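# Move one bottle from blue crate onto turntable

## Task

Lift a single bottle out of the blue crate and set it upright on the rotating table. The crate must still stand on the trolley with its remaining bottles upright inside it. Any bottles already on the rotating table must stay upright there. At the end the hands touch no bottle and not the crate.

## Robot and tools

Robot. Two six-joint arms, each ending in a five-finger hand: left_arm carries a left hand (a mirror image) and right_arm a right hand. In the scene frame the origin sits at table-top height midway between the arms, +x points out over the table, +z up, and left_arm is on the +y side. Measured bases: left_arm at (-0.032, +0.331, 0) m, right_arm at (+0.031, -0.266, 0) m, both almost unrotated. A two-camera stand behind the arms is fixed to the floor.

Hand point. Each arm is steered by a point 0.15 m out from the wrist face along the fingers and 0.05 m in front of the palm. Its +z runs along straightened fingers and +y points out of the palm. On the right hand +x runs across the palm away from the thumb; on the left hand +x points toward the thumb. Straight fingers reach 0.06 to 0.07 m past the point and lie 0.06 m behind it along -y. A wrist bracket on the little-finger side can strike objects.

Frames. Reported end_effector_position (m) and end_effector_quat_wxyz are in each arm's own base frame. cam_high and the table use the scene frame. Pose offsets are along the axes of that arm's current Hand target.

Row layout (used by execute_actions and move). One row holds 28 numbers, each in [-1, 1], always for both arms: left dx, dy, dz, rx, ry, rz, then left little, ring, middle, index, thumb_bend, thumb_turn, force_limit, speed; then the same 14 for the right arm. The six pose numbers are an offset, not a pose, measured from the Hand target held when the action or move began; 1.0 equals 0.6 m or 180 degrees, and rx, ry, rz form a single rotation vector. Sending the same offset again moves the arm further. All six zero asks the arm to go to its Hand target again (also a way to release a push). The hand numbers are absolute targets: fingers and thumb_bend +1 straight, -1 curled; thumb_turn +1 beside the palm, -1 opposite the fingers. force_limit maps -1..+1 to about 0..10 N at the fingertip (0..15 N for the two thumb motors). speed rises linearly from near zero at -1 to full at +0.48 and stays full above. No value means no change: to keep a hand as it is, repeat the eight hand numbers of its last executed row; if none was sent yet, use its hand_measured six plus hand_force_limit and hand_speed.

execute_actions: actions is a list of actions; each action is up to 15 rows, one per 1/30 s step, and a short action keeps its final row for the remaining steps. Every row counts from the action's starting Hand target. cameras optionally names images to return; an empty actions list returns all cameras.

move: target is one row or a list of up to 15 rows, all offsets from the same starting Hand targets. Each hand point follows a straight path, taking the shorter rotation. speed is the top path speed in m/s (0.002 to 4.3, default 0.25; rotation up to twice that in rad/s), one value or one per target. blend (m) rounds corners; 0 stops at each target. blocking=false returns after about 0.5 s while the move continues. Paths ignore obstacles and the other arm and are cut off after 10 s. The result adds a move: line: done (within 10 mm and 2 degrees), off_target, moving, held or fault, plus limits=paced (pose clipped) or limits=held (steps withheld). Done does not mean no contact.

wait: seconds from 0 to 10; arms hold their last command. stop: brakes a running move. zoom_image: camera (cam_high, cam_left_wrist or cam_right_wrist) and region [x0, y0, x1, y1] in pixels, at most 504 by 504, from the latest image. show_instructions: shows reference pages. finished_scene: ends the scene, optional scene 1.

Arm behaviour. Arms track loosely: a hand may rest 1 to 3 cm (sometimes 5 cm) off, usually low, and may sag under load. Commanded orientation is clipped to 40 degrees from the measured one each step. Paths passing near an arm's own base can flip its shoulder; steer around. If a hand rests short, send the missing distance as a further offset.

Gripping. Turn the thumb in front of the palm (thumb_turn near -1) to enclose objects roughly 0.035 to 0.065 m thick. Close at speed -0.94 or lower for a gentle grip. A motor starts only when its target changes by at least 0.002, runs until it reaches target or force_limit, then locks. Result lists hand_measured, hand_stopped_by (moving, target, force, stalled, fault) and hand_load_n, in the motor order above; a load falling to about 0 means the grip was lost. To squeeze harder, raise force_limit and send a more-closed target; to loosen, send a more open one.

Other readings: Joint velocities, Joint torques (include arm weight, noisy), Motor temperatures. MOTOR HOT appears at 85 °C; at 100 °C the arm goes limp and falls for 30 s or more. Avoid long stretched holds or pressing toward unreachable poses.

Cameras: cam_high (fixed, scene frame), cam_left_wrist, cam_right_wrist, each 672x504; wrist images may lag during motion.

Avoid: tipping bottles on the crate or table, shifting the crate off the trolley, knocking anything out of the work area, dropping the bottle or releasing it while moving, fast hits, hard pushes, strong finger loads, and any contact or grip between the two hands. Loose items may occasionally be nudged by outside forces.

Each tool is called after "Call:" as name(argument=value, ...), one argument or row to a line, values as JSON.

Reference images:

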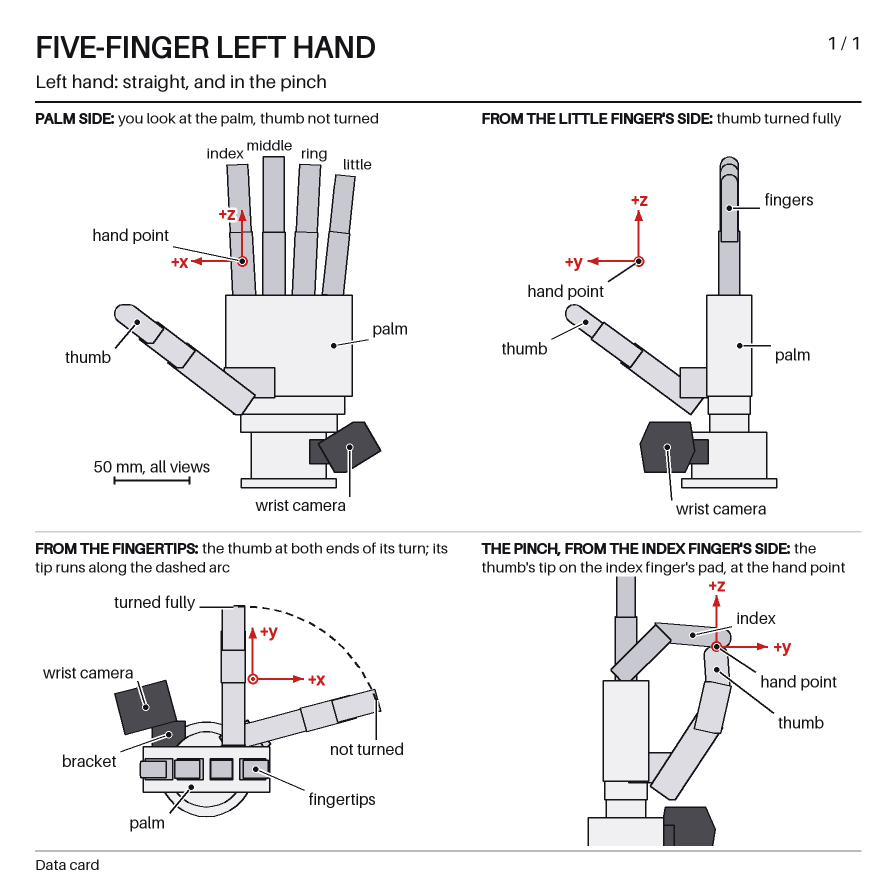

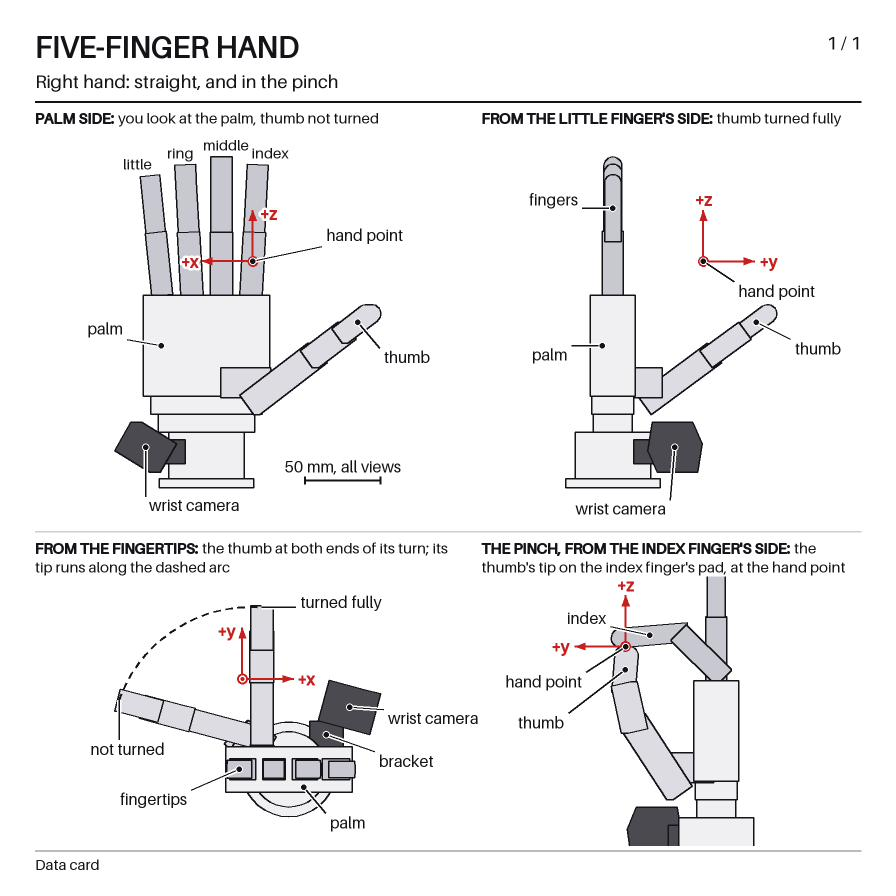

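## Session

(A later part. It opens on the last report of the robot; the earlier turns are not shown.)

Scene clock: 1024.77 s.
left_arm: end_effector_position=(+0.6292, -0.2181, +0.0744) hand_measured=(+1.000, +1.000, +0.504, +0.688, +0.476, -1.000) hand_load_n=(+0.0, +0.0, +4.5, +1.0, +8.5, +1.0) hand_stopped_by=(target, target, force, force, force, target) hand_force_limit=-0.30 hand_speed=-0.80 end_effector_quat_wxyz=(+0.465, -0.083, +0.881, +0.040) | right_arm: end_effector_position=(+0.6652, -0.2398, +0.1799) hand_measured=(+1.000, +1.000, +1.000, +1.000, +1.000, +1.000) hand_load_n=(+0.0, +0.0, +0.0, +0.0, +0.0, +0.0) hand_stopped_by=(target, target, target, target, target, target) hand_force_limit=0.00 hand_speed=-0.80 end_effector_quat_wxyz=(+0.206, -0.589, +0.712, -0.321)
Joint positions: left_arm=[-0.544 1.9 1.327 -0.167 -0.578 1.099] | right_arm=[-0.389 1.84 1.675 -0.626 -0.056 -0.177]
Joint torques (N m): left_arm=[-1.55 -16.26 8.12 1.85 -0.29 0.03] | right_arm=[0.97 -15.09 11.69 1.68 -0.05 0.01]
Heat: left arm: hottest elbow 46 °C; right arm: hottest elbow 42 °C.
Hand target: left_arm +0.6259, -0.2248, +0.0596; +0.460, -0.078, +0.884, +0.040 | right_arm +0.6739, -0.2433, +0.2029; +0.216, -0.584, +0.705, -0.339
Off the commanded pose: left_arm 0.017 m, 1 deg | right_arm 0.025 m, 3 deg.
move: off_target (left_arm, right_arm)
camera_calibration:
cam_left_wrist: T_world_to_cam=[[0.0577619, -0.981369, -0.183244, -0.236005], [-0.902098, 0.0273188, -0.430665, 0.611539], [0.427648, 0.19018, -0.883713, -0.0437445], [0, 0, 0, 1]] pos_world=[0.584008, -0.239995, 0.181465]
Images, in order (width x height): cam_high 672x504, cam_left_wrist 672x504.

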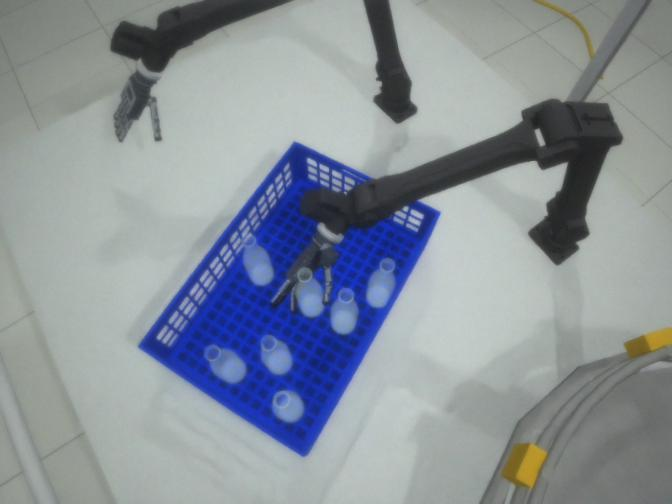

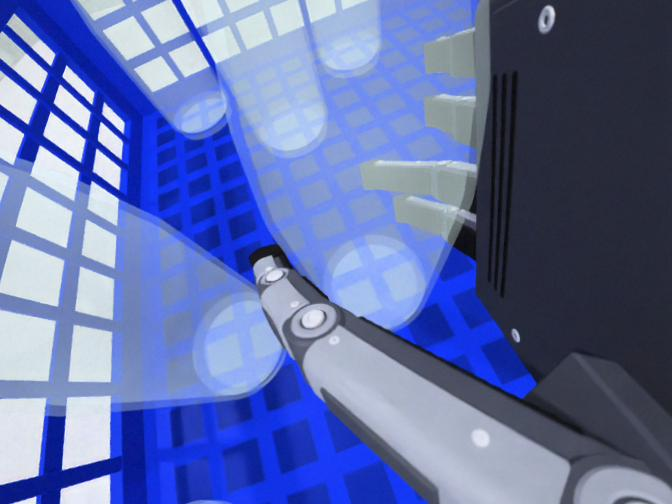

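Call:
move(
  target=[0, 0, 0, 0, 0, 0, 1, 0.2, -0.1, 0.1, -0.1, -1, 0.1, -0.85, 0, 0, 0, 0, 0, 0, 1, 1, 1, 1, 1, 1, 0.0, -0.8],
  speed=0.1,
  cameras=["cam_left_wrist"],
)

Scene clock: 1031.40 s.
left_arm: end_effector_position=(+0.6291, -0.2188, +0.0741) hand_measured=(+1.000, +0.226, +0.492, +0.650, +0.478, -1.000) hand_load_n=(+0.0, +5.5, +0.0, +2.5, +12.0, +3.5) hand_stopped_by=(target, force, force, force, force, target) hand_force_limit=0.10 hand_speed=-0.85 end_effector_quat_wxyz=(+0.465, -0.084, +0.880, +0.039) | right_arm: end_effector_position=(+0.6652, -0.2398, +0.1799) hand_measured=(+1.000, +1.000, +1.000, +1.000, +1.000, +1.000) hand_load_n=(+0.0, +0.0, +0.0, +0.0, +0.0, +0.0) hand_stopped_by=(target, target, target, target, target, target) hand_force_limit=0.00 hand_speed=-0.80 end_effector_quat_wxyz=(+0.206, -0.589, +0.712, -0.321)
Joint positions: left_arm=[-0.545 1.9 1.327 -0.166 -0.578 1.098] | right_arm=[-0.389 1.84 1.675 -0.626 -0.056 -0.177]
Joint torques (N m): left_arm=[-1.2 -16.15 8.08 1.65 -0.29 0.02] | right_arm=[0.79 -14.92 11.69 1.76 -0.02 0]
Heat: left arm: hottest elbow 46 °C; right arm: hottest elbow 42 °C.
Hand target: left_arm +0.6259, -0.2249, +0.0596; +0.460, -0.078, +0.884, +0.040 | right_arm +0.6739, -0.2433, +0.2029; +0.216, -0.584, +0.705, -0.339
Off the commanded pose: left_arm 0.016 m, 1 deg | right_arm 0.025 m, 3 deg.
move: off_target (left_arm, right_arm)
camera_calibration:
cam_left_wrist: T_world_to_cam=[[0.0576018, -0.981691, -0.181565, -0.236803], [-0.901907, 0.0268114, -0.431097, 0.61113], [0.428072, 0.188586, -0.883849, -0.0443459], [0, 0, 0, 1]] pos_world=[0.583806, -0.240489, 0.181266]
Images, in order (width x height): cam_left_wrist 672x504.

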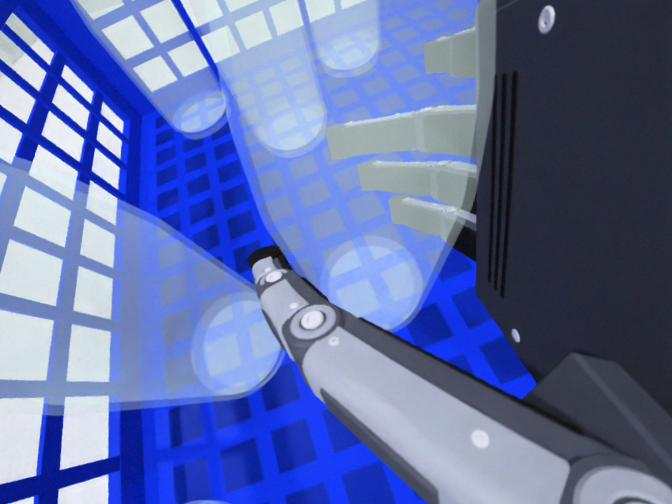

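Call:
move(
  target=[0, 0, 0, 0, 0, 0, 1, 0.2, -0.2, 0.0, -0.1, -1, -0.2, -0.85, 0, 0, 0, 0, 0, 0, 1, 1, 1, 1, 1, 1, 0.0, -0.8],
  speed=0.1,
)

Scene clock: 1035.70 s.
left_arm: end_effector_position=(+0.6292, -0.2189, +0.0741) hand_measured=(+1.000, +0.226, +0.468, +0.638, +0.478, -1.000) hand_load_n=(+0.0, +2.5, +5.0, +3.5, +15.0, +2.5) hand_stopped_by=(target, force, force, force, force, target) hand_force_limit=-0.20 hand_speed=-0.85 end_effector_quat_wxyz=(+0.465, -0.084, +0.880, +0.039) | right_arm: end_effector_position=(+0.6652, -0.2398, +0.1799) hand_measured=(+1.000, +1.000, +1.000, +1.000, +1.000, +1.000) hand_load_n=(+0.0, +0.0, +0.0, +0.0, +0.0, +0.0) hand_stopped_by=(target, target, target, target, target, target) hand_force_limit=0.00 hand_speed=-0.80 end_effector_quat_wxyz=(+0.206, -0.589, +0.712, -0.321)
Joint positions: left_arm=[-0.545 1.9 1.327 -0.166 -0.577 1.097] | right_arm=[-0.389 1.84 1.675 -0.626 -0.056 -0.177]
Joint torques (N m): left_arm=[-1.49 -16.62 8.06 1.54 -0.31 0.02] | right_arm=[1.38 -14.86 11.66 1.77 0.03 -0.02]
Motor temperatures (°C): left_arm=[27 28 45 28 26 23] | right_arm=[25 36 42 25 25 22]
Heat: left arm: hottest elbow 45 °C; right arm: hottest elbow 42 °C.
Hand target: left_arm +0.6259, -0.2249, +0.0597; +0.460, -0.078, +0.884, +0.040 | right_arm +0.6739, -0.2433, +0.2029; +0.216, -0.584, +0.705, -0.339
Off the commanded pose: left_arm 0.016 m, 1 deg | right_arm 0.025 m, 3 deg.
move: off_target (left_arm, right_arm)

Call:
move(
  target=[-0.355, 0.0, -0.2486, 0, -0.006, 0, 1, 0.2, -0.2, 0.0, -0.1, -1, -0.2, -0.85, 0, 0, 0, 0, 0, 0, 1, 1, 1, 1, 1, 1, 0.0, -0.8],
  speed=0.08,
  cameras=["cam_left_wrist", "cam_high"],
)

Call:
zoom_image(
  camera="cam_high",
  region=[240, 180, 400, 340],
)

Scene clock: 1047.87 s.
left_arm: end_effector_position=(+0.6158, -0.2127, +0.2640) hand_measured=(+1.000, +0.226, +0.468, +0.638, +0.478, -1.000) hand_load_n=(+0.0, +2.5, +4.5, +2.5, +13.0, +3.5) hand_stopped_by=(target, force, force, force, force, target) hand_force_limit=-0.20 hand_speed=-0.85 end_effector_quat_wxyz=(+0.431, -0.070, +0.897, +0.064) | right_arm: end_effector_position=(+0.6652, -0.2398, +0.1799) hand_measured=(+1.000, +1.000, +1.000, +1.000, +1.000, +1.000) hand_load_n=(+0.0, +0.0, +0.0, +0.0, +0.0, +0.0) hand_stopped_by=(target, target, target, target, target, target) hand_force_limit=0.00 hand_speed=-0.80 end_effector_quat_wxyz=(+0.206, -0.589, +0.712, -0.321)
Joint positions: left_arm=[-0.548 1.739 1.654 -0.749 -0.58 1.096] | right_arm=[-0.389 1.84 1.675 -0.626 -0.056 -0.177]
Joint torques (N m): left_arm=[-1.14 -20.19 15.54 0.92 -0.68 0.13] | right_arm=[0.67 -14.51 11.6 1.77 -0.01 -0.01]
Heat: left arm: hottest elbow 45 °C; right arm: hottest elbow 42 °C.
Hand target: left_arm +0.6259, -0.2247, +0.3198; +0.468, -0.077, +0.879, +0.041 | right_arm +0.6739, -0.2433, +0.2029; +0.216, -0.584, +0.705, -0.339
Off the commanded pose: left_arm 0.058 m, 5 deg | right_arm 0.025 m, 3 deg.
move: off_target (left_arm, right_arm)
camera_calibration:
cam_left_wrist: T_world_to_cam=[[0.0405288, -0.971457, -0.233728, -0.169076], [-0.93331, 0.0467189, -0.356018, 0.684587], [0.356776, 0.23257, -0.904777, 0.186705], [0, 0, 0, 1]] pos_world=[0.579173, -0.239655, 0.373134]
Images, in order (width x height): cam_high 672x504, cam_left_wrist 672x504.

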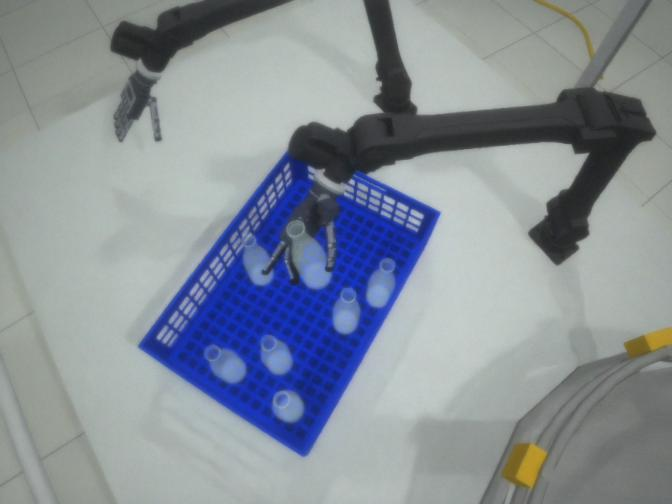

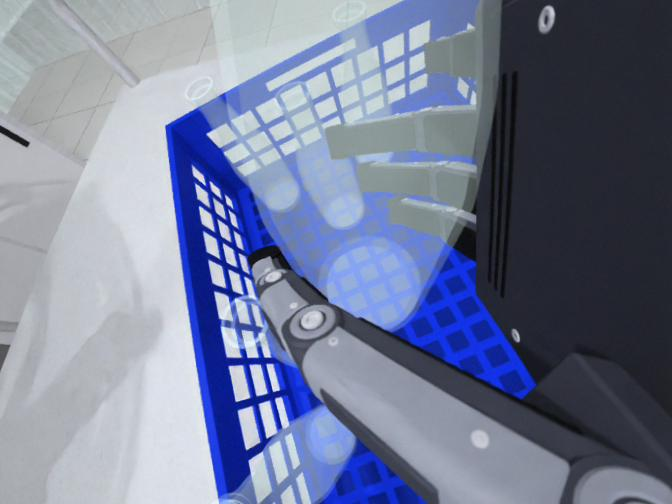

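Scaled by 3.150 from the camera's 672x504 image, which has a finer 960x720 frame.

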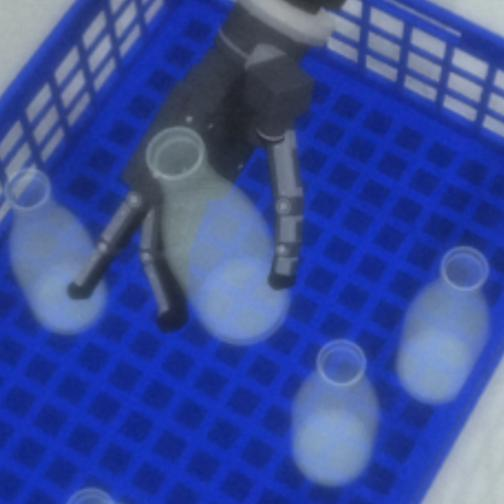

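Call:
move(
  target=[
    [-0.2327, 0.0808, -0.1923, 0, -0.0219, 0, 1, 0.2, -0.2, 0.0, -0.1, -1, -0.2, -0.85, 0, 0, 0, 0, 0, 0, 1, 1, 1, 1, 1, 1, 0.0, -0.8],
    [-0.3175, 0.469, -0.126, -0.0471, -0.0218, -0.0294, 1, 0.2, -0.2, 0.0, -0.1, -1, -0.2, -0.85, 0, 0, 0, 0, 0, 0, 1, 1, 1, 1, 1, 1, 0.0, -0.8],
  ],
  speed=[0.12, 0.16],
  blend=[0.08, 0],
  cameras=["cam_left_wrist", "cam_high"],
)

Scene clock: 1098.37 s.
left_arm: end_effector_position=(+0.6192, +0.0596, +0.4597) hand_measured=(+1.000, +0.226, +0.468, +0.638, +0.478, -1.000) hand_load_n=(+0.0, +2.5, +4.5, +2.5, +13.5, +3.5) hand_stopped_by=(target, force, force, force, force, target) hand_force_limit=-0.20 hand_speed=-0.85 end_effector_quat_wxyz=(+0.442, -0.150, +0.879, +0.097) | right_arm: end_effector_position=(+0.6652, -0.2398, +0.1799) hand_measured=(+1.000, +1.000, +1.000, +1.000, +1.000, +1.000) hand_load_n=(+0.0, +0.0, +0.0, +0.0, +0.0, +0.0) hand_stopped_by=(target, target, target, target, target, target) hand_force_limit=0.00 hand_speed=-0.80 end_effector_quat_wxyz=(+0.206, -0.589, +0.712, -0.321)
Joint positions: left_arm=[-0.097 1.601 1.969 -1.058 -0.383 1.318] | right_arm=[-0.389 1.84 1.675 -0.626 -0.056 -0.177]
Joint torques (N m): left_arm=[-0.79 -17.38 15.39 2.18 -0.24 0.28] | right_arm=[0.56 -15.09 11.71 1.72 -0.07 0.01]
Motor temperatures (°C): left_arm=[27 31 52 27 26 23] | right_arm=[25 36 42 25 25 22]
Heat: left arm: hottest elbow 52 °C; right arm: hottest elbow 42 °C.
Hand target: left_arm +0.6197, +0.0600, +0.5198; +0.493, -0.151, +0.853, +0.086 | right_arm +0.6739, -0.2433, +0.2029; +0.216, -0.584, +0.705, -0.339
Off the commanded pose: left_arm 0.060 m, 7 deg | right_arm 0.025 m, 3 deg.
move: off_target (left_arm, right_arm)
camera_calibration:
cam_left_wrist: T_world_to_cam=[[0.216401, -0.950489, -0.223026, 0.0259542], [-0.912446, -0.115638, -0.392517, 0.758151], [0.347293, 0.28844, -0.892295, 0.296047], [0, 0, 0, 1]] pos_world=[0.583341, 0.0269486, 0.567537]
Images, in order (width x height): cam_high 672x504, cam_left_wrist 672x504.

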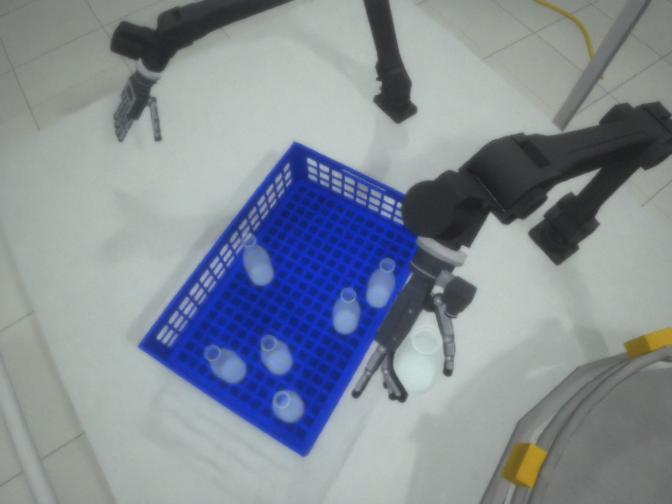

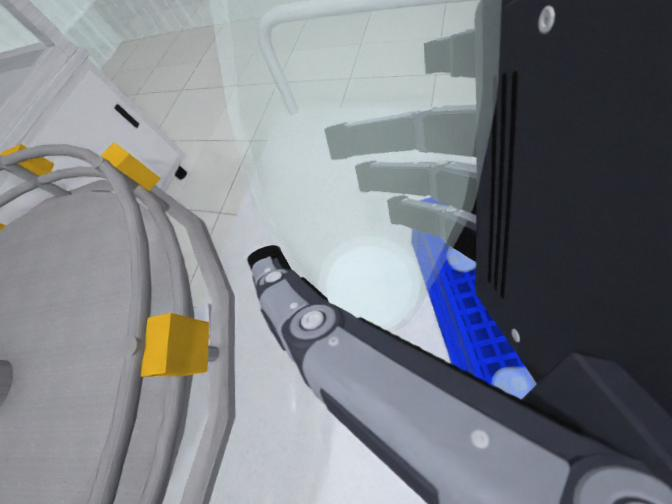

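Call:
move(
  target=[
    [-0.0775, 0.4469, 0.0003, -0.0385, 0, -0.0222, 1, 0.2, -0.2, 0.0, -0.1, -1, -0.2, -0.85, 0, 0, 0, 0, 0, 0, 1, 1, 1, 1, 1, 1, 0.0, -0.8],
    [0.007, 0.8051, -0.0461, -0.0722, 0, -0.0417, 1, 0.2, -0.2, 0.0, -0.1, -1, -0.2, -0.85, 0, 0, 0, 0, 0, 0, 1, 1, 1, 1, 1, 1, 0.0, -0.8],
  ],
  speed=[0.14, 0.12],
  blend=[0.05, 0],
  cameras=["cam_left_wrist", "cam_high"],
)

Scene clock: 1118.57 s.
left_arm: end_effector_position=(+0.4272, +0.4997, +0.5053) hand_measured=(+1.000, +0.226, +0.468, +0.638, +0.478, -1.000) hand_load_n=(+0.0, +2.5, +4.5, +2.5, +13.0, +3.5) hand_stopped_by=(target, force, force, force, force, target) hand_force_limit=-0.20 hand_speed=-0.85 end_effector_quat_wxyz=(+0.455, -0.275, +0.837, +0.134) | right_arm: end_effector_position=(+0.6652, -0.2398, +0.1799) hand_measured=(+1.000, +1.000, +1.000, +1.000, +1.000, +1.000) hand_load_n=(+0.0, +0.0, +0.0, +0.0, +0.0, +0.0) hand_stopped_by=(target, target, target, target, target, target) hand_force_limit=0.00 hand_speed=-0.80 end_effector_quat_wxyz=(+0.206, -0.589, +0.712, -0.321)
Joint positions: left_arm=[0.824 1.604 2.078 -1.069 0.184 1.662] | right_arm=[-0.389 1.84 1.675 -0.626 -0.056 -0.177]
Joint torques (N m): left_arm=[-0.21 -15.97 11.23 2.69 0.2 0.22] | right_arm=[0.73 -15.03 11.67 1.74 -0.04 -0.04]
Motor temperatures (°C): left_arm=[27 30 55 28 26 23] | right_arm=[25 36 42 25 25 22]
Heat: left arm: hottest elbow 55 °C; right arm: hottest elbow 42 °C.
Hand target: left_arm +0.4299, +0.5051, +0.5295; +0.477, -0.261, +0.826, +0.150 | right_arm +0.6739, -0.2433, +0.2029; +0.216, -0.584, +0.705, -0.339
Off the commanded pose: left_arm 0.025 m, 4 deg | right_arm 0.025 m, 3 deg.
move: off_target (left_arm, right_arm)
camera_calibration:
cam_left_wrist: T_world_to_cam=[[0.471316, -0.866065, -0.166711, 0.316465], [-0.818386, -0.358989, -0.448744, 0.761715], [0.328794, 0.347935, -0.877973, 0.247386], [0, 0, 0, 1]] pos_world=[0.392883, 0.461452, 0.611772]
Images, in order (width x height): cam_high 672x504, cam_left_wrist 672x504.

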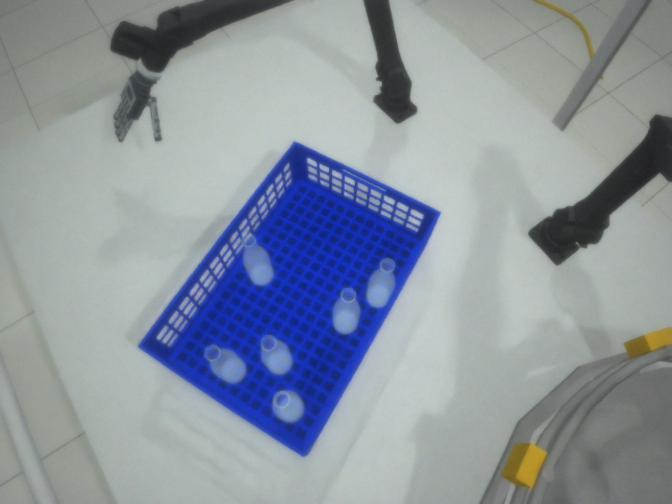

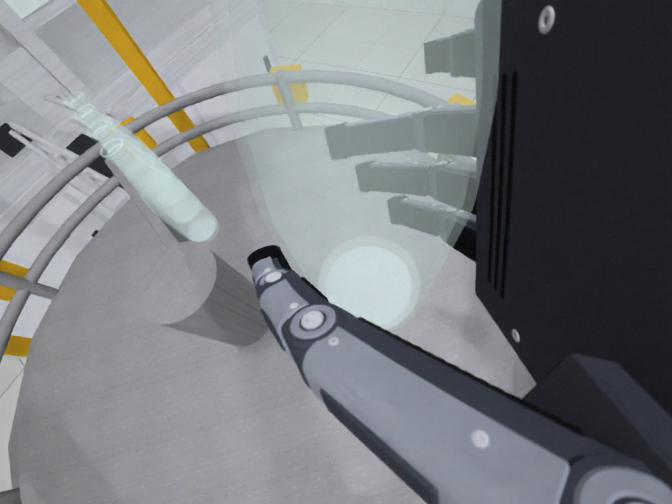

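Call:
move(
  target=[0.2952, 0, 0.1704, 0, 0.0194, 0, 1, 0.2, -0.2, 0.0, -0.1, -1, -0.2, -0.85, 0, 0, 0, 0, 0, 0, 1, 1, 1, 1, 1, 1, 0.0, -0.8],
  speed=0.1,
  cameras=["cam_left_wrist"],
)

Call:
zoom_image(
  camera="cam_left_wrist",
  region=[230, 180, 500, 400],
)

Scene clock: 1141.03 s.
left_arm: end_effector_position=(+0.4278, +0.5018, +0.2921) hand_measured=(+1.000, +0.226, +0.468, +0.638, +0.478, -1.000) hand_load_n=(+0.0, +2.5, +4.5, +2.0, +13.5, +3.5) hand_stopped_by=(target, force, force, force, force, target) hand_force_limit=-0.20 hand_speed=-0.85 end_effector_quat_wxyz=(+0.425, -0.280, +0.852, +0.122) | right_arm: end_effector_position=(+0.6652, -0.2398, +0.1799) hand_measured=(+1.000, +1.000, +1.000, +1.000, +1.000, +1.000) hand_load_n=(+0.0, +0.0, +0.0, +0.0, +0.0, +0.0) hand_stopped_by=(target, target, target, target, target, target) hand_force_limit=0.00 hand_speed=-0.80 end_effector_quat_wxyz=(+0.206, -0.589, +0.712, -0.321)
Joint positions: left_arm=[0.824 1.535 1.459 -0.591 0.18 1.672] | right_arm=[-0.389 1.84 1.675 -0.626 -0.056 -0.177]
Joint torques (N m): left_arm=[-0.15 -17.55 10.88 2.56 -0.03 0.21] | right_arm=[0.56 -15.03 11.63 1.76 -0.03 -0.03]
Heat: left arm: hottest elbow 54 °C; right arm: hottest elbow 42 °C.
Hand target: left_arm +0.4300, +0.5049, +0.3250; +0.452, -0.265, +0.840, +0.142 | right_arm +0.6739, -0.2433, +0.2029; +0.216, -0.584, +0.705, -0.339
Off the commanded pose: left_arm 0.033 m, 4 deg | right_arm 0.025 m, 3 deg.
move: off_target (left_arm, right_arm)
camera_calibration:
cam_left_wrist: T_world_to_cam=[[0.460169, -0.874489, -0.153342, 0.28757], [-0.842494, -0.375621, -0.386151, 0.667683], [0.280086, 0.306884, -0.909601, 0.110035], [0, 0, 0, 1]] pos_world=[0.399368, 0.468505, 0.402011]
Images, in order (width x height): cam_left_wrist 672x504.

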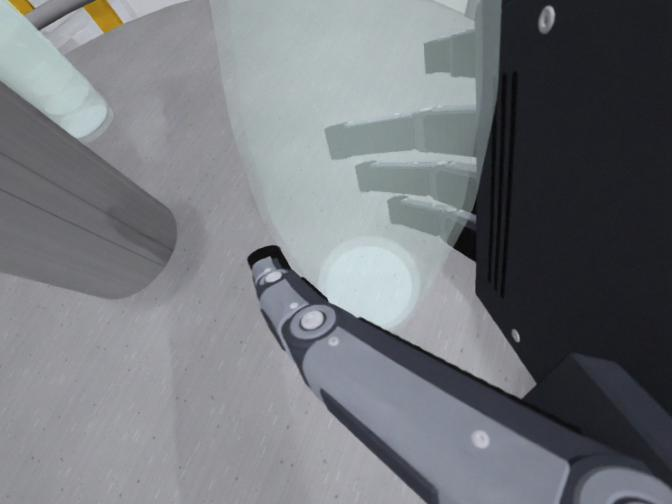

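Scaled by 1.867 from the camera's 672x504 image, which has a finer 960x720 frame.

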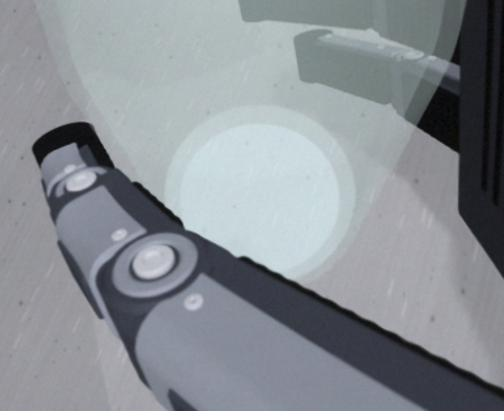

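Call:
move(
  target=[0, 0, 0, 0, -0.025, 0, 1, 0.2, -0.2, 0.0, -0.1, -1, -0.2, -0.85, 0, 0, 0, 0, 0, 0, 1, 1, 1, 1, 1, 1, 0.0, -0.8],
  speed=0.1,
  cameras=["cam_left_wrist"],
)

Scene clock: 1176.23 s.
left_arm: end_effector_position=(+0.4302, +0.5024, +0.2927) hand_measured=(+1.000, +0.226, +0.468, +0.638, +0.478, -1.000) hand_load_n=(+0.0, +2.5, +4.5, +2.5, +13.0, +3.5) hand_stopped_by=(target, force, force, force, force, target) hand_force_limit=-0.20 hand_speed=-0.85 end_effector_quat_wxyz=(+0.457, -0.269, +0.837, +0.136) | right_arm: end_effector_position=(+0.6652, -0.2398, +0.1799) hand_measured=(+1.000, +1.000, +1.000, +1.000, +1.000, +1.000) hand_load_n=(+0.0, +0.0, +0.0, +0.0, +0.0, +0.0) hand_stopped_by=(target, target, target, target, target, target) hand_force_limit=0.00 hand_speed=-0.80 end_effector_quat_wxyz=(+0.206, -0.589, +0.712, -0.321)
Joint positions: left_arm=[0.824 1.506 1.385 -0.467 0.186 1.672] | right_arm=[-0.389 1.84 1.675 -0.626 -0.056 -0.177]
Joint torques (N m): left_arm=[-0.15 -17.03 10.7 2.76 0.23 0.09] | right_arm=[1.2 -14.56 11.64 1.65 0 -0.05]
Heat: left arm: hottest elbow 52 °C; right arm: hottest elbow 43 °C.
Hand target: left_arm +0.4300, +0.5049, +0.3251; +0.484, -0.259, +0.822, +0.152 | right_arm +0.6739, -0.2433, +0.2029; +0.216, -0.584, +0.705, -0.339
Off the commanded pose: left_arm 0.032 m, 4 deg | right_arm 0.025 m, 3 deg.
move: off_target (left_arm, right_arm)
camera_calibration:
cam_left_wrist: T_world_to_cam=[[0.464919, -0.867771, -0.175567, 0.288246], [-0.820698, -0.348019, -0.453141, 0.666419], [0.332122, 0.354762, -0.873979, 0.0528292], [0, 0, 0, 1]] pos_world=[0.395372, 0.463316, 0.39876]
Images, in order (width x height): cam_left_wrist 672x504.

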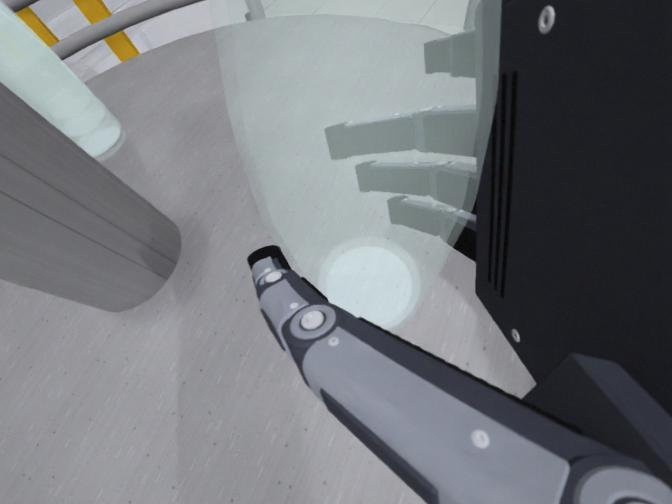

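Call:
move(
  target=[0.0088, 0, 0.0048, 0, 0, 0, 1, 0.2, -0.2, 0.0, -0.1, -1, -0.2, -0.85, 0, 0, 0, 0, 0, 0, 1, 1, 1, 1, 1, 1, 0.0, -0.8],
  speed=0.05,
  cameras=["cam_left_wrist"],
)

Call:
zoom_image(
  camera="cam_left_wrist",
  region=[300, 200, 480, 350],
)

Scene clock: 1184.23 s.
left_arm: end_effector_position=(+0.4298, +0.5020, +0.2884) hand_measured=(+1.000, +0.226, +0.468, +0.638, +0.478, -1.000) hand_load_n=(+0.0, +2.5, +4.0, +2.0, +13.5, +3.5) hand_stopped_by=(target, force, force, force, force, target) hand_force_limit=-0.20 hand_speed=-0.85 end_effector_quat_wxyz=(+0.458, -0.269, +0.836, +0.137) | right_arm: end_effector_position=(+0.6652, -0.2398, +0.1799) hand_measured=(+1.000, +1.000, +1.000, +1.000, +1.000, +1.000) hand_load_n=(+0.0, +0.0, +0.0, +0.0, +0.0, +0.0) hand_stopped_by=(target, target, target, target, target, target) hand_force_limit=0.00 hand_speed=-0.80 end_effector_quat_wxyz=(+0.206, -0.589, +0.712, -0.321)
Joint positions: left_arm=[0.824 1.505 1.371 -0.451 0.186 1.672] | right_arm=[-0.389 1.84 1.675 -0.626 -0.056 -0.177]
Joint torques (N m): left_arm=[-0.5 -16.85 10.56 2.77 0.22 0.13] | right_arm=[0.56 -14.92 11.67 1.76 -0.02 0.01]
Heat: left arm: hottest elbow 51 °C; right arm: hottest elbow 43 °C.
Hand target: left_arm +0.4300, +0.5049, +0.3191; +0.484, -0.259, +0.822, +0.152 | right_arm +0.6739, -0.2433, +0.2029; +0.216, -0.584, +0.705, -0.339
Off the commanded pose: left_arm 0.031 m, 4 deg | right_arm 0.025 m, 3 deg.
move: off_target (left_arm, right_arm)
camera_calibration:
cam_left_wrist: T_world_to_cam=[[0.465209, -0.867442, -0.176422, 0.287212], [-0.819885, -0.347101, -0.455313, 0.663791], [0.333721, 0.356461, -0.872677, 0.0475031], [0, 0, 0, 1]] pos_world=[0.394766, 0.46261, 0.394358]
Images, in order (width x height): cam_left_wrist 672x504.

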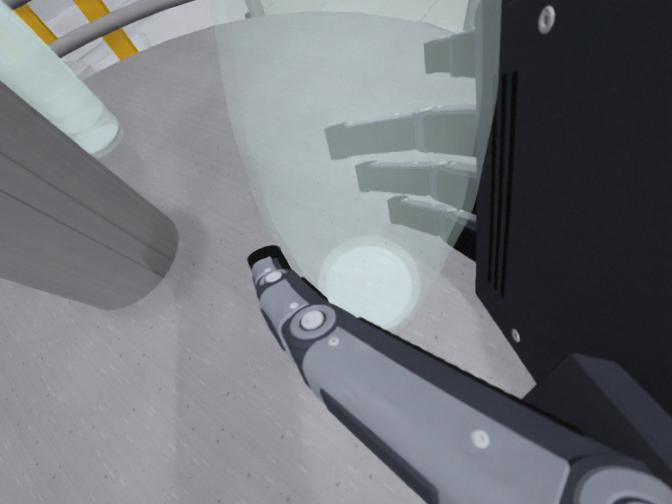

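Scaled by 2.800 from the camera's 672x504 image, which has a finer 960x720 frame.

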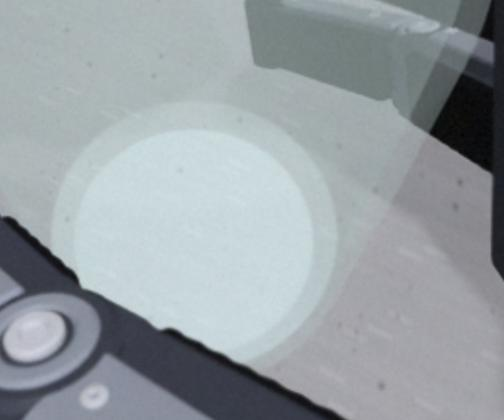

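Call:
move(
  target=[0.0088, 0, 0.0048, 0, 0, 0, 1, 0.2, -0.2, 0.0, -0.1, -1, -0.2, -0.85, 0, 0, 0, 0, 0, 0, 1, 1, 1, 1, 1, 1, 0.0, -0.8],
  speed=0.05,
  cameras=["cam_left_wrist"],
)

Call:
zoom_image(
  camera="cam_left_wrist",
  region=[300, 200, 480, 350],
)

Scene clock: 1196.63 s.
left_arm: end_effector_position=(+0.4294, +0.5016, +0.2834) hand_measured=(+1.000, +0.226, +0.468, +0.638, +0.478, -1.000) hand_load_n=(+0.0, +2.5, +4.5, +2.0, +13.0, +3.5) hand_stopped_by=(target, force, force, force, force, target) hand_force_limit=-0.20 hand_speed=-0.85 end_effector_quat_wxyz=(+0.459, -0.269, +0.836, +0.137) | right_arm: end_effector_position=(+0.6652, -0.2398, +0.1799) hand_measured=(+1.000, +1.000, +1.000, +1.000, +1.000, +1.000) hand_load_n=(+0.0, +0.0, +0.0, +0.0, +0.0, +0.0) hand_stopped_by=(target, target, target, target, target, target) hand_force_limit=0.00 hand_speed=-0.80 end_effector_quat_wxyz=(+0.206, -0.589, +0.712, -0.321)
Joint positions: left_arm=[0.824 1.505 1.357 -0.436 0.186 1.672] | right_arm=[-0.389 1.84 1.675 -0.626 -0.056 -0.177]
Joint torques (N m): left_arm=[0.09 -16.5 10.59 2.86 0.22 0.1] | right_arm=[0.26 -15.09 11.73 1.59 -0.04 -0.04]
Motor temperatures (°C): left_arm=[27 31 50 28 26 23] | right_arm=[25 37 43 25 25 22]
Heat: left arm: hottest elbow 50 °C; right arm: hottest elbow 43 °C.
Hand target: left_arm +0.4300, +0.5049, +0.3130; +0.484, -0.259, +0.822, +0.152 | right_arm +0.6739, -0.2433, +0.2029; +0.216, -0.584, +0.705, -0.339
Off the commanded pose: left_arm 0.030 m, 4 deg | right_arm 0.025 m, 3 deg.
move: off_target (left_arm, right_arm)
camera_calibration:
cam_left_wrist: T_world_to_cam=[[0.465326, -0.867288, -0.17687, 0.28612], [-0.819453, -0.346565, -0.456497, 0.661006], [0.334617, 0.357357, -0.871968, 0.0423221], [0, 0, 0, 1]] pos_world=[0.394362, 0.462106, 0.389257]
Images, in order (width x height): cam_left_wrist 672x504.

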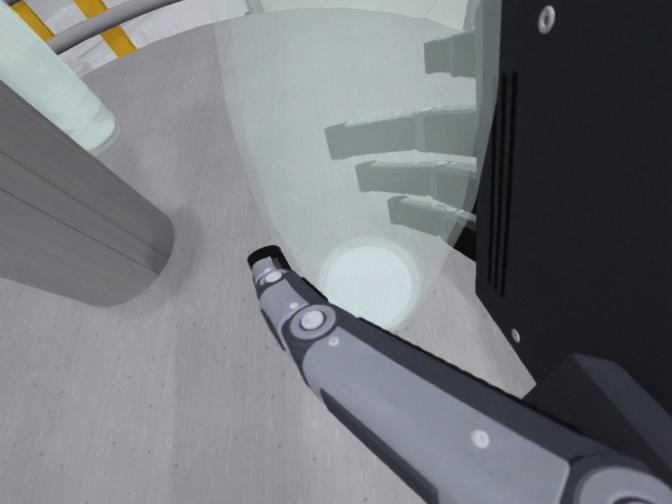

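Scaled by 2.800 from the camera's 672x504 image, which has a finer 960x720 frame.

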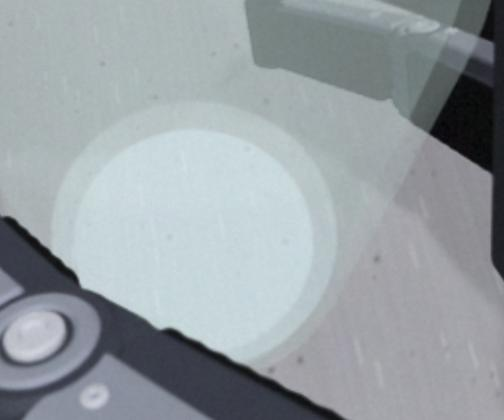

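Call:
zoom_image(
  camera="cam_left_wrist",
  region=[0, 60, 260, 330],
)

Scaled by 1.867 from the camera's 672x504 image, which has a finer 960x720 frame.

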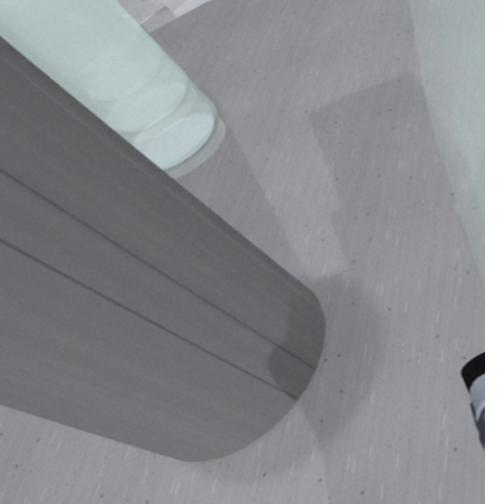

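Call:
move(
  target=[0.0146, 0, 0.0081, 0, 0, 0, 1, 0.2, -0.2, 0.0, -0.1, -1, -0.2, -0.85, 0, 0, 0, 0, 0, 0, 1, 1, 1, 1, 1, 1, 0.0, -0.8],
  speed=0.05,
  cameras=["cam_left_wrist"],
)

Call:
zoom_image(
  camera="cam_left_wrist",
  region=[300, 200, 480, 350],
)

Scene clock: 1214.97 s.
left_arm: end_effector_position=(+0.4290, +0.5011, +0.2757) hand_measured=(+1.000, +0.226, +0.468, +0.638, +0.478, -1.000) hand_load_n=(+0.0, +2.5, +4.5, +2.0, +13.0, +3.5) hand_stopped_by=(target, force, force, force, force, target) hand_force_limit=-0.20 hand_speed=-0.85 end_effector_quat_wxyz=(+0.460, -0.268, +0.835, +0.138) | right_arm: end_effector_position=(+0.6652, -0.2398, +0.1799) hand_measured=(+1.000, +1.000, +1.000, +1.000, +1.000, +1.000) hand_load_n=(+0.0, +0.0, +0.0, +0.0, +0.0, +0.0) hand_stopped_by=(target, target, target, target, target, target) hand_force_limit=0.00 hand_speed=-0.80 end_effector_quat_wxyz=(+0.206, -0.589, +0.712, -0.321)
Joint positions: left_arm=[0.824 1.505 1.335 -0.409 0.187 1.672] | right_arm=[-0.389 1.84 1.675 -0.626 -0.056 -0.177]
Joint torques (N m): left_arm=[-0.26 -16.67 10.48 2.77 0.22 0.1] | right_arm=[1.44 -14.39 11.7 1.76 -0.02 -0.01]
Heat: left arm: hottest elbow 49 °C; right arm: hottest elbow 43 °C.
Hand target: left_arm +0.4300, +0.5049, +0.3030; +0.484, -0.259, +0.822, +0.152 | right_arm +0.6739, -0.2433, +0.2029; +0.216, -0.584, +0.705, -0.339
Off the commanded pose: left_arm 0.028 m, 4 deg | right_arm 0.025 m, 3 deg.
move: off_target (left_arm, right_arm)
camera_calibration:
cam_left_wrist: T_world_to_cam=[[0.465567, -0.866952, -0.177881, 0.284486], [-0.818287, -0.345118, -0.459673, 0.656621], [0.337125, 0.359567, -0.870091, 0.0332355], [0, 0, 0, 1]] pos_world=[0.393653, 0.461297, 0.381354]
Images, in order (width x height): cam_left_wrist 672x504.

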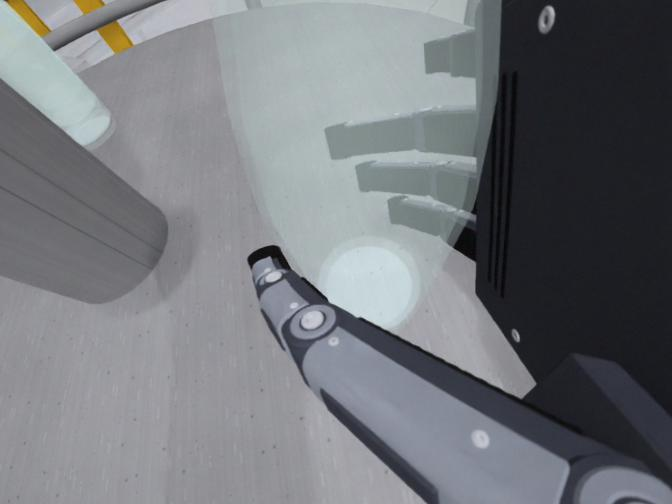

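Scaled by 2.800 from the camera's 672x504 image, which has a finer 960x720 frame.

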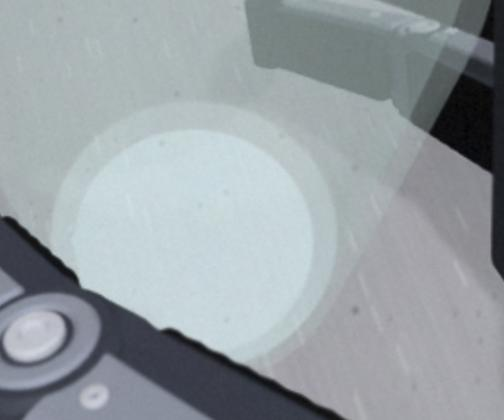

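Call:
move(
  target=[0.0117, 0, 0.0065, 0, 0, 0, 1, 0.2, -0.2, 0.0, -0.1, -1, -0.2, -0.85, 0, 0, 0, 0, 0, 0, 1, 1, 1, 1, 1, 1, 0.0, -0.8],
  speed=0.05,
  cameras=["cam_left_wrist"],
)

Call:
zoom_image(
  camera="cam_left_wrist",
  region=[300, 200, 480, 350],
)

Scene clock: 1232.57 s.
left_arm: end_effector_position=(+0.4305, +0.5025, +0.2753) hand_measured=(+1.000, +0.226, +0.468, +0.638, +0.478, -1.000) hand_load_n=(+0.0, +2.5, +4.5, +2.5, +13.5, +3.5) hand_stopped_by=(target, force, force, force, force, target) hand_force_limit=-0.20 hand_speed=-0.85 end_effector_quat_wxyz=(+0.466, -0.266, +0.832, +0.141) | right_arm: end_effector_position=(+0.6652, -0.2398, +0.1799) hand_measured=(+1.000, +1.000, +1.000, +1.000, +1.000, +1.000) hand_load_n=(+0.0, +0.0, +0.0, +0.0, +0.0, +0.0) hand_stopped_by=(target, target, target, target, target, target) hand_force_limit=0.00 hand_speed=-0.80 end_effector_quat_wxyz=(+0.206, -0.589, +0.712, -0.321)
Joint positions: left_arm=[0.824 1.505 1.324 -0.382 0.187 1.672] | right_arm=[-0.389 1.84 1.675 -0.626 -0.056 -0.177]
Joint torques (N m): left_arm=[-0.26 -16.21 9.89 2.52 0.17 0.1] | right_arm=[1.32 -14.92 11.73 1.72 -0.04 -0.01]
Heat: left arm: hottest elbow 48 °C; right arm: hottest elbow 43 °C.
Hand target: left_arm +0.4300, +0.5049, +0.2950; +0.484, -0.259, +0.822, +0.152 | right_arm +0.6739, -0.2433, +0.2029; +0.216, -0.584, +0.705, -0.339
Off the commanded pose: left_arm 0.020 m, 3 deg | right_arm 0.025 m, 3 deg.
move: off_target (left_arm, right_arm)
camera_calibration:
cam_left_wrist: T_world_to_cam=[[0.46709, -0.865109, -0.182795, 0.284774], [-0.813169, -0.339094, -0.473044, 0.656606], [0.34725, 0.369598, -0.861867, 0.0201665], [0, 0, 0, 1]] pos_world=[0.393914, 0.461558, 0.38004]
Images, in order (width x height): cam_left_wrist 672x504.

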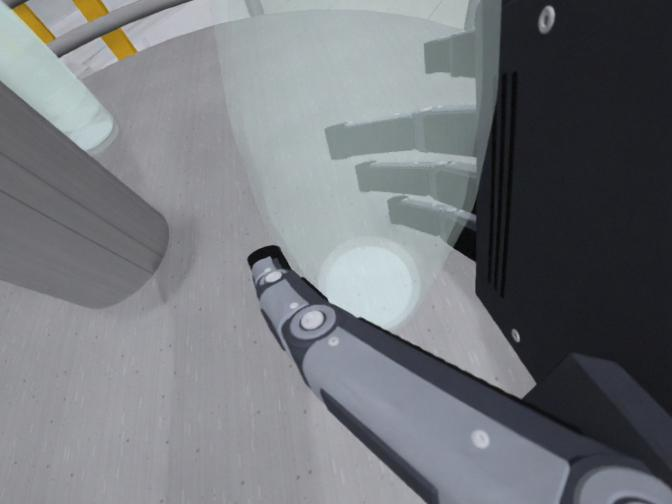

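Scaled by 2.800 from the camera's 672x504 image, which has a finer 960x720 frame.

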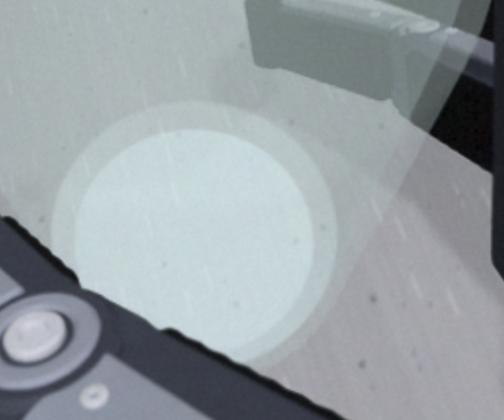

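Call:
move(
  target=[
    [0, 0, 0, 0, 0, 0, 1, 1, 1, 1, 1, -1, -0.2, 0.3, 0, 0, 0, 0, 0, 0, 1, 1, 1, 1, 1, 1, 0.0, -0.8],
    [0, -0.0167, -0.2667, 0, 0, 0, 1, 1, 1, 1, 1, -1, -0.2, 0.3, 0, 0, 0, 0, 0, 0, 1, 1, 1, 1, 1, 1, 0.0, -0.8],
    [-0.1333, -0.0167, -0.4, 0, 0, 0, 1, 1, 1, 1, 1, -1, -0.2, 0.3, 0, 0, 0, 0, 0, 0, 1, 1, 1, 1, 1, 1, 0.0, -0.8],
  ],
  speed=[0.1, 0.25, 0.25],
  blend=[0, 0.05, 0],
  cameras=["cam_left_wrist", "cam_high"],
)

Scene clock: 1261.17 s.
left_arm: end_effector_position=(+0.2983, +0.3931, +0.4597) hand_measured=(+1.000, +1.000, +1.000, +1.000, +1.000, -1.000) hand_load_n=(+0.0, +0.0, +0.0, +0.0, -0.5, +0.0) hand_stopped_by=(target, target, target, target, target, target) hand_force_limit=-0.20 hand_speed=0.30 end_effector_quat_wxyz=(+0.475, -0.263, +0.828, +0.142) | right_arm: end_effector_position=(+0.6652, -0.2398, +0.1799) hand_measured=(+1.000, +1.000, +1.000, +1.000, +1.000, +1.000) hand_load_n=(+0.0, +0.0, +0.0, +0.0, +0.0, +0.0) hand_stopped_by=(target, target, target, target, target, target) hand_force_limit=0.00 hand_speed=-0.80 end_effector_quat_wxyz=(+0.206, -0.589, +0.712, -0.321)
Joint positions: left_arm=[0.897 1.093 1.432 -0.892 0.257 1.71] | right_arm=[-0.389 1.84 1.675 -0.626 -0.056 -0.177]
Joint torques (N m): left_arm=[0.85 -6.24 13.22 0.99 0.27 0.1] | right_arm=[0.26 -14.56 11.74 1.74 -0.04 0]
Heat: left arm: hottest elbow 48 °C; right arm: hottest elbow 43 °C.
Hand target: left_arm +0.2955, +0.3985, +0.4812; +0.484, -0.259, +0.822, +0.152 | right_arm +0.6739, -0.2433, +0.2029; +0.216, -0.584, +0.705, -0.339
Off the commanded pose: left_arm 0.022 m, 2 deg | right_arm 0.025 m, 3 deg.
move: off_target (left_arm, right_arm)
camera_calibration:
cam_left_wrist: T_world_to_cam=[[0.4653, -0.865838, -0.183902, 0.286828], [-0.807166, -0.329775, -0.489624, 0.601486], [0.363288, 0.376262, -0.85232, 0.25375], [0, 0, 0, 1]] pos_world=[0.259853, 0.351225, 0.563526]
Images, in order (width x height): cam_high 672x504, cam_left_wrist 672x504.

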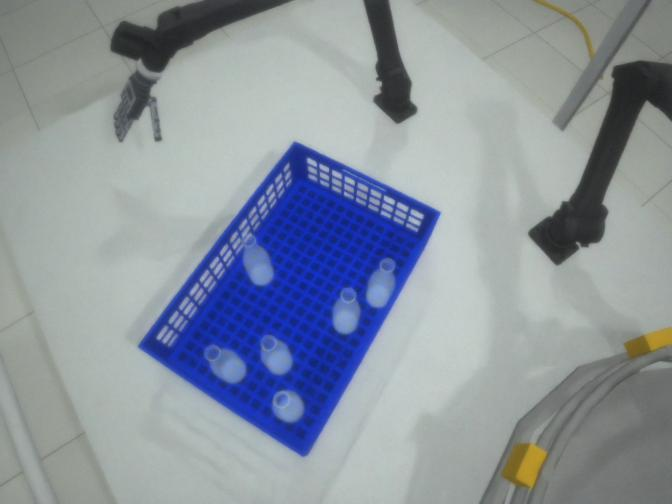

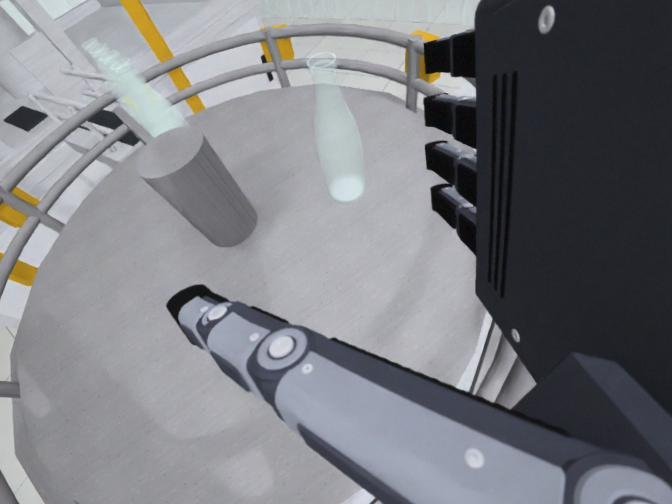

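Call:
wait(
  seconds=4,
  cameras=["cam_left_wrist"],
)

Scene clock: 1267.37 s.
left_arm: end_effector_position=(+0.2983, +0.3931, +0.4597) hand_measured=(+1.000, +1.000, +1.000, +1.000, +1.000, -1.000) hand_load_n=(+0.0, +0.0, +0.0, +0.0, +0.0, +0.0) hand_stopped_by=(target, target, target, target, target, target) hand_force_limit=-0.20 hand_speed=0.30 end_effector_quat_wxyz=(+0.475, -0.263, +0.828, +0.142) | right_arm: end_effector_position=(+0.6652, -0.2398, +0.1799) hand_measured=(+1.000, +1.000, +1.000, +1.000, +1.000, +1.000) hand_load_n=(+0.0, +0.0, +0.0, +0.0, +0.0, +0.0) hand_stopped_by=(target, target, target, target, target, target) hand_force_limit=0.00 hand_speed=-0.80 end_effector_quat_wxyz=(+0.206, -0.589, +0.712, -0.321)
Joint positions: left_arm=[0.897 1.093 1.432 -0.892 0.257 1.71] | right_arm=[-0.389 1.84 1.675 -0.626 -0.056 -0.177]
Joint torques (N m): left_arm=[1.26 -6.77 13.05 1.13 0.26 0.13] | right_arm=[0.62 -15.44 11.6 1.91 -0.06 0]
Heat: left arm: hottest elbow 50 °C; right arm: hottest elbow 43 °C.
Hand target: left_arm +0.2955, +0.3985, +0.4812; +0.484, -0.259, +0.822, +0.152 | right_arm +0.6739, -0.2433, +0.2029; +0.216, -0.584, +0.705, -0.339
Off the commanded pose: left_arm 0.022 m, 2 deg | right_arm 0.025 m, 3 deg.
wait: 4.00 s; at rest from the start
camera_calibration:
cam_left_wrist: T_world_to_cam=[[0.4653, -0.865838, -0.183902, 0.286828], [-0.807166, -0.329775, -0.489624, 0.601486], [0.363288, 0.376262, -0.85232, 0.25375], [0, 0, 0, 1]] pos_world=[0.259853, 0.351225, 0.563526]
Images, in order (width x height): cam_left_wrist 672x504.

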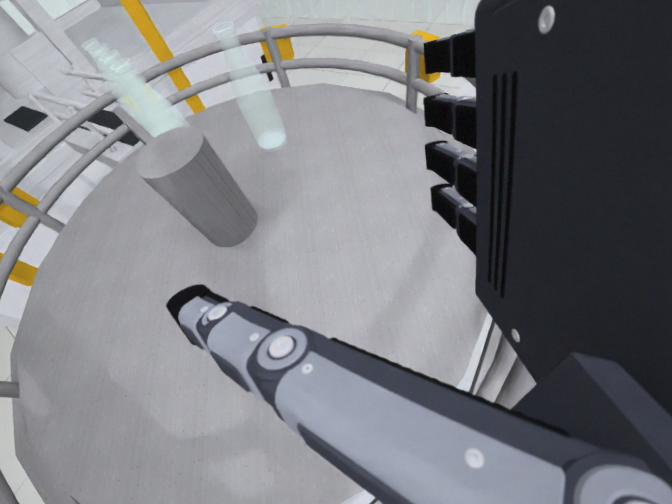

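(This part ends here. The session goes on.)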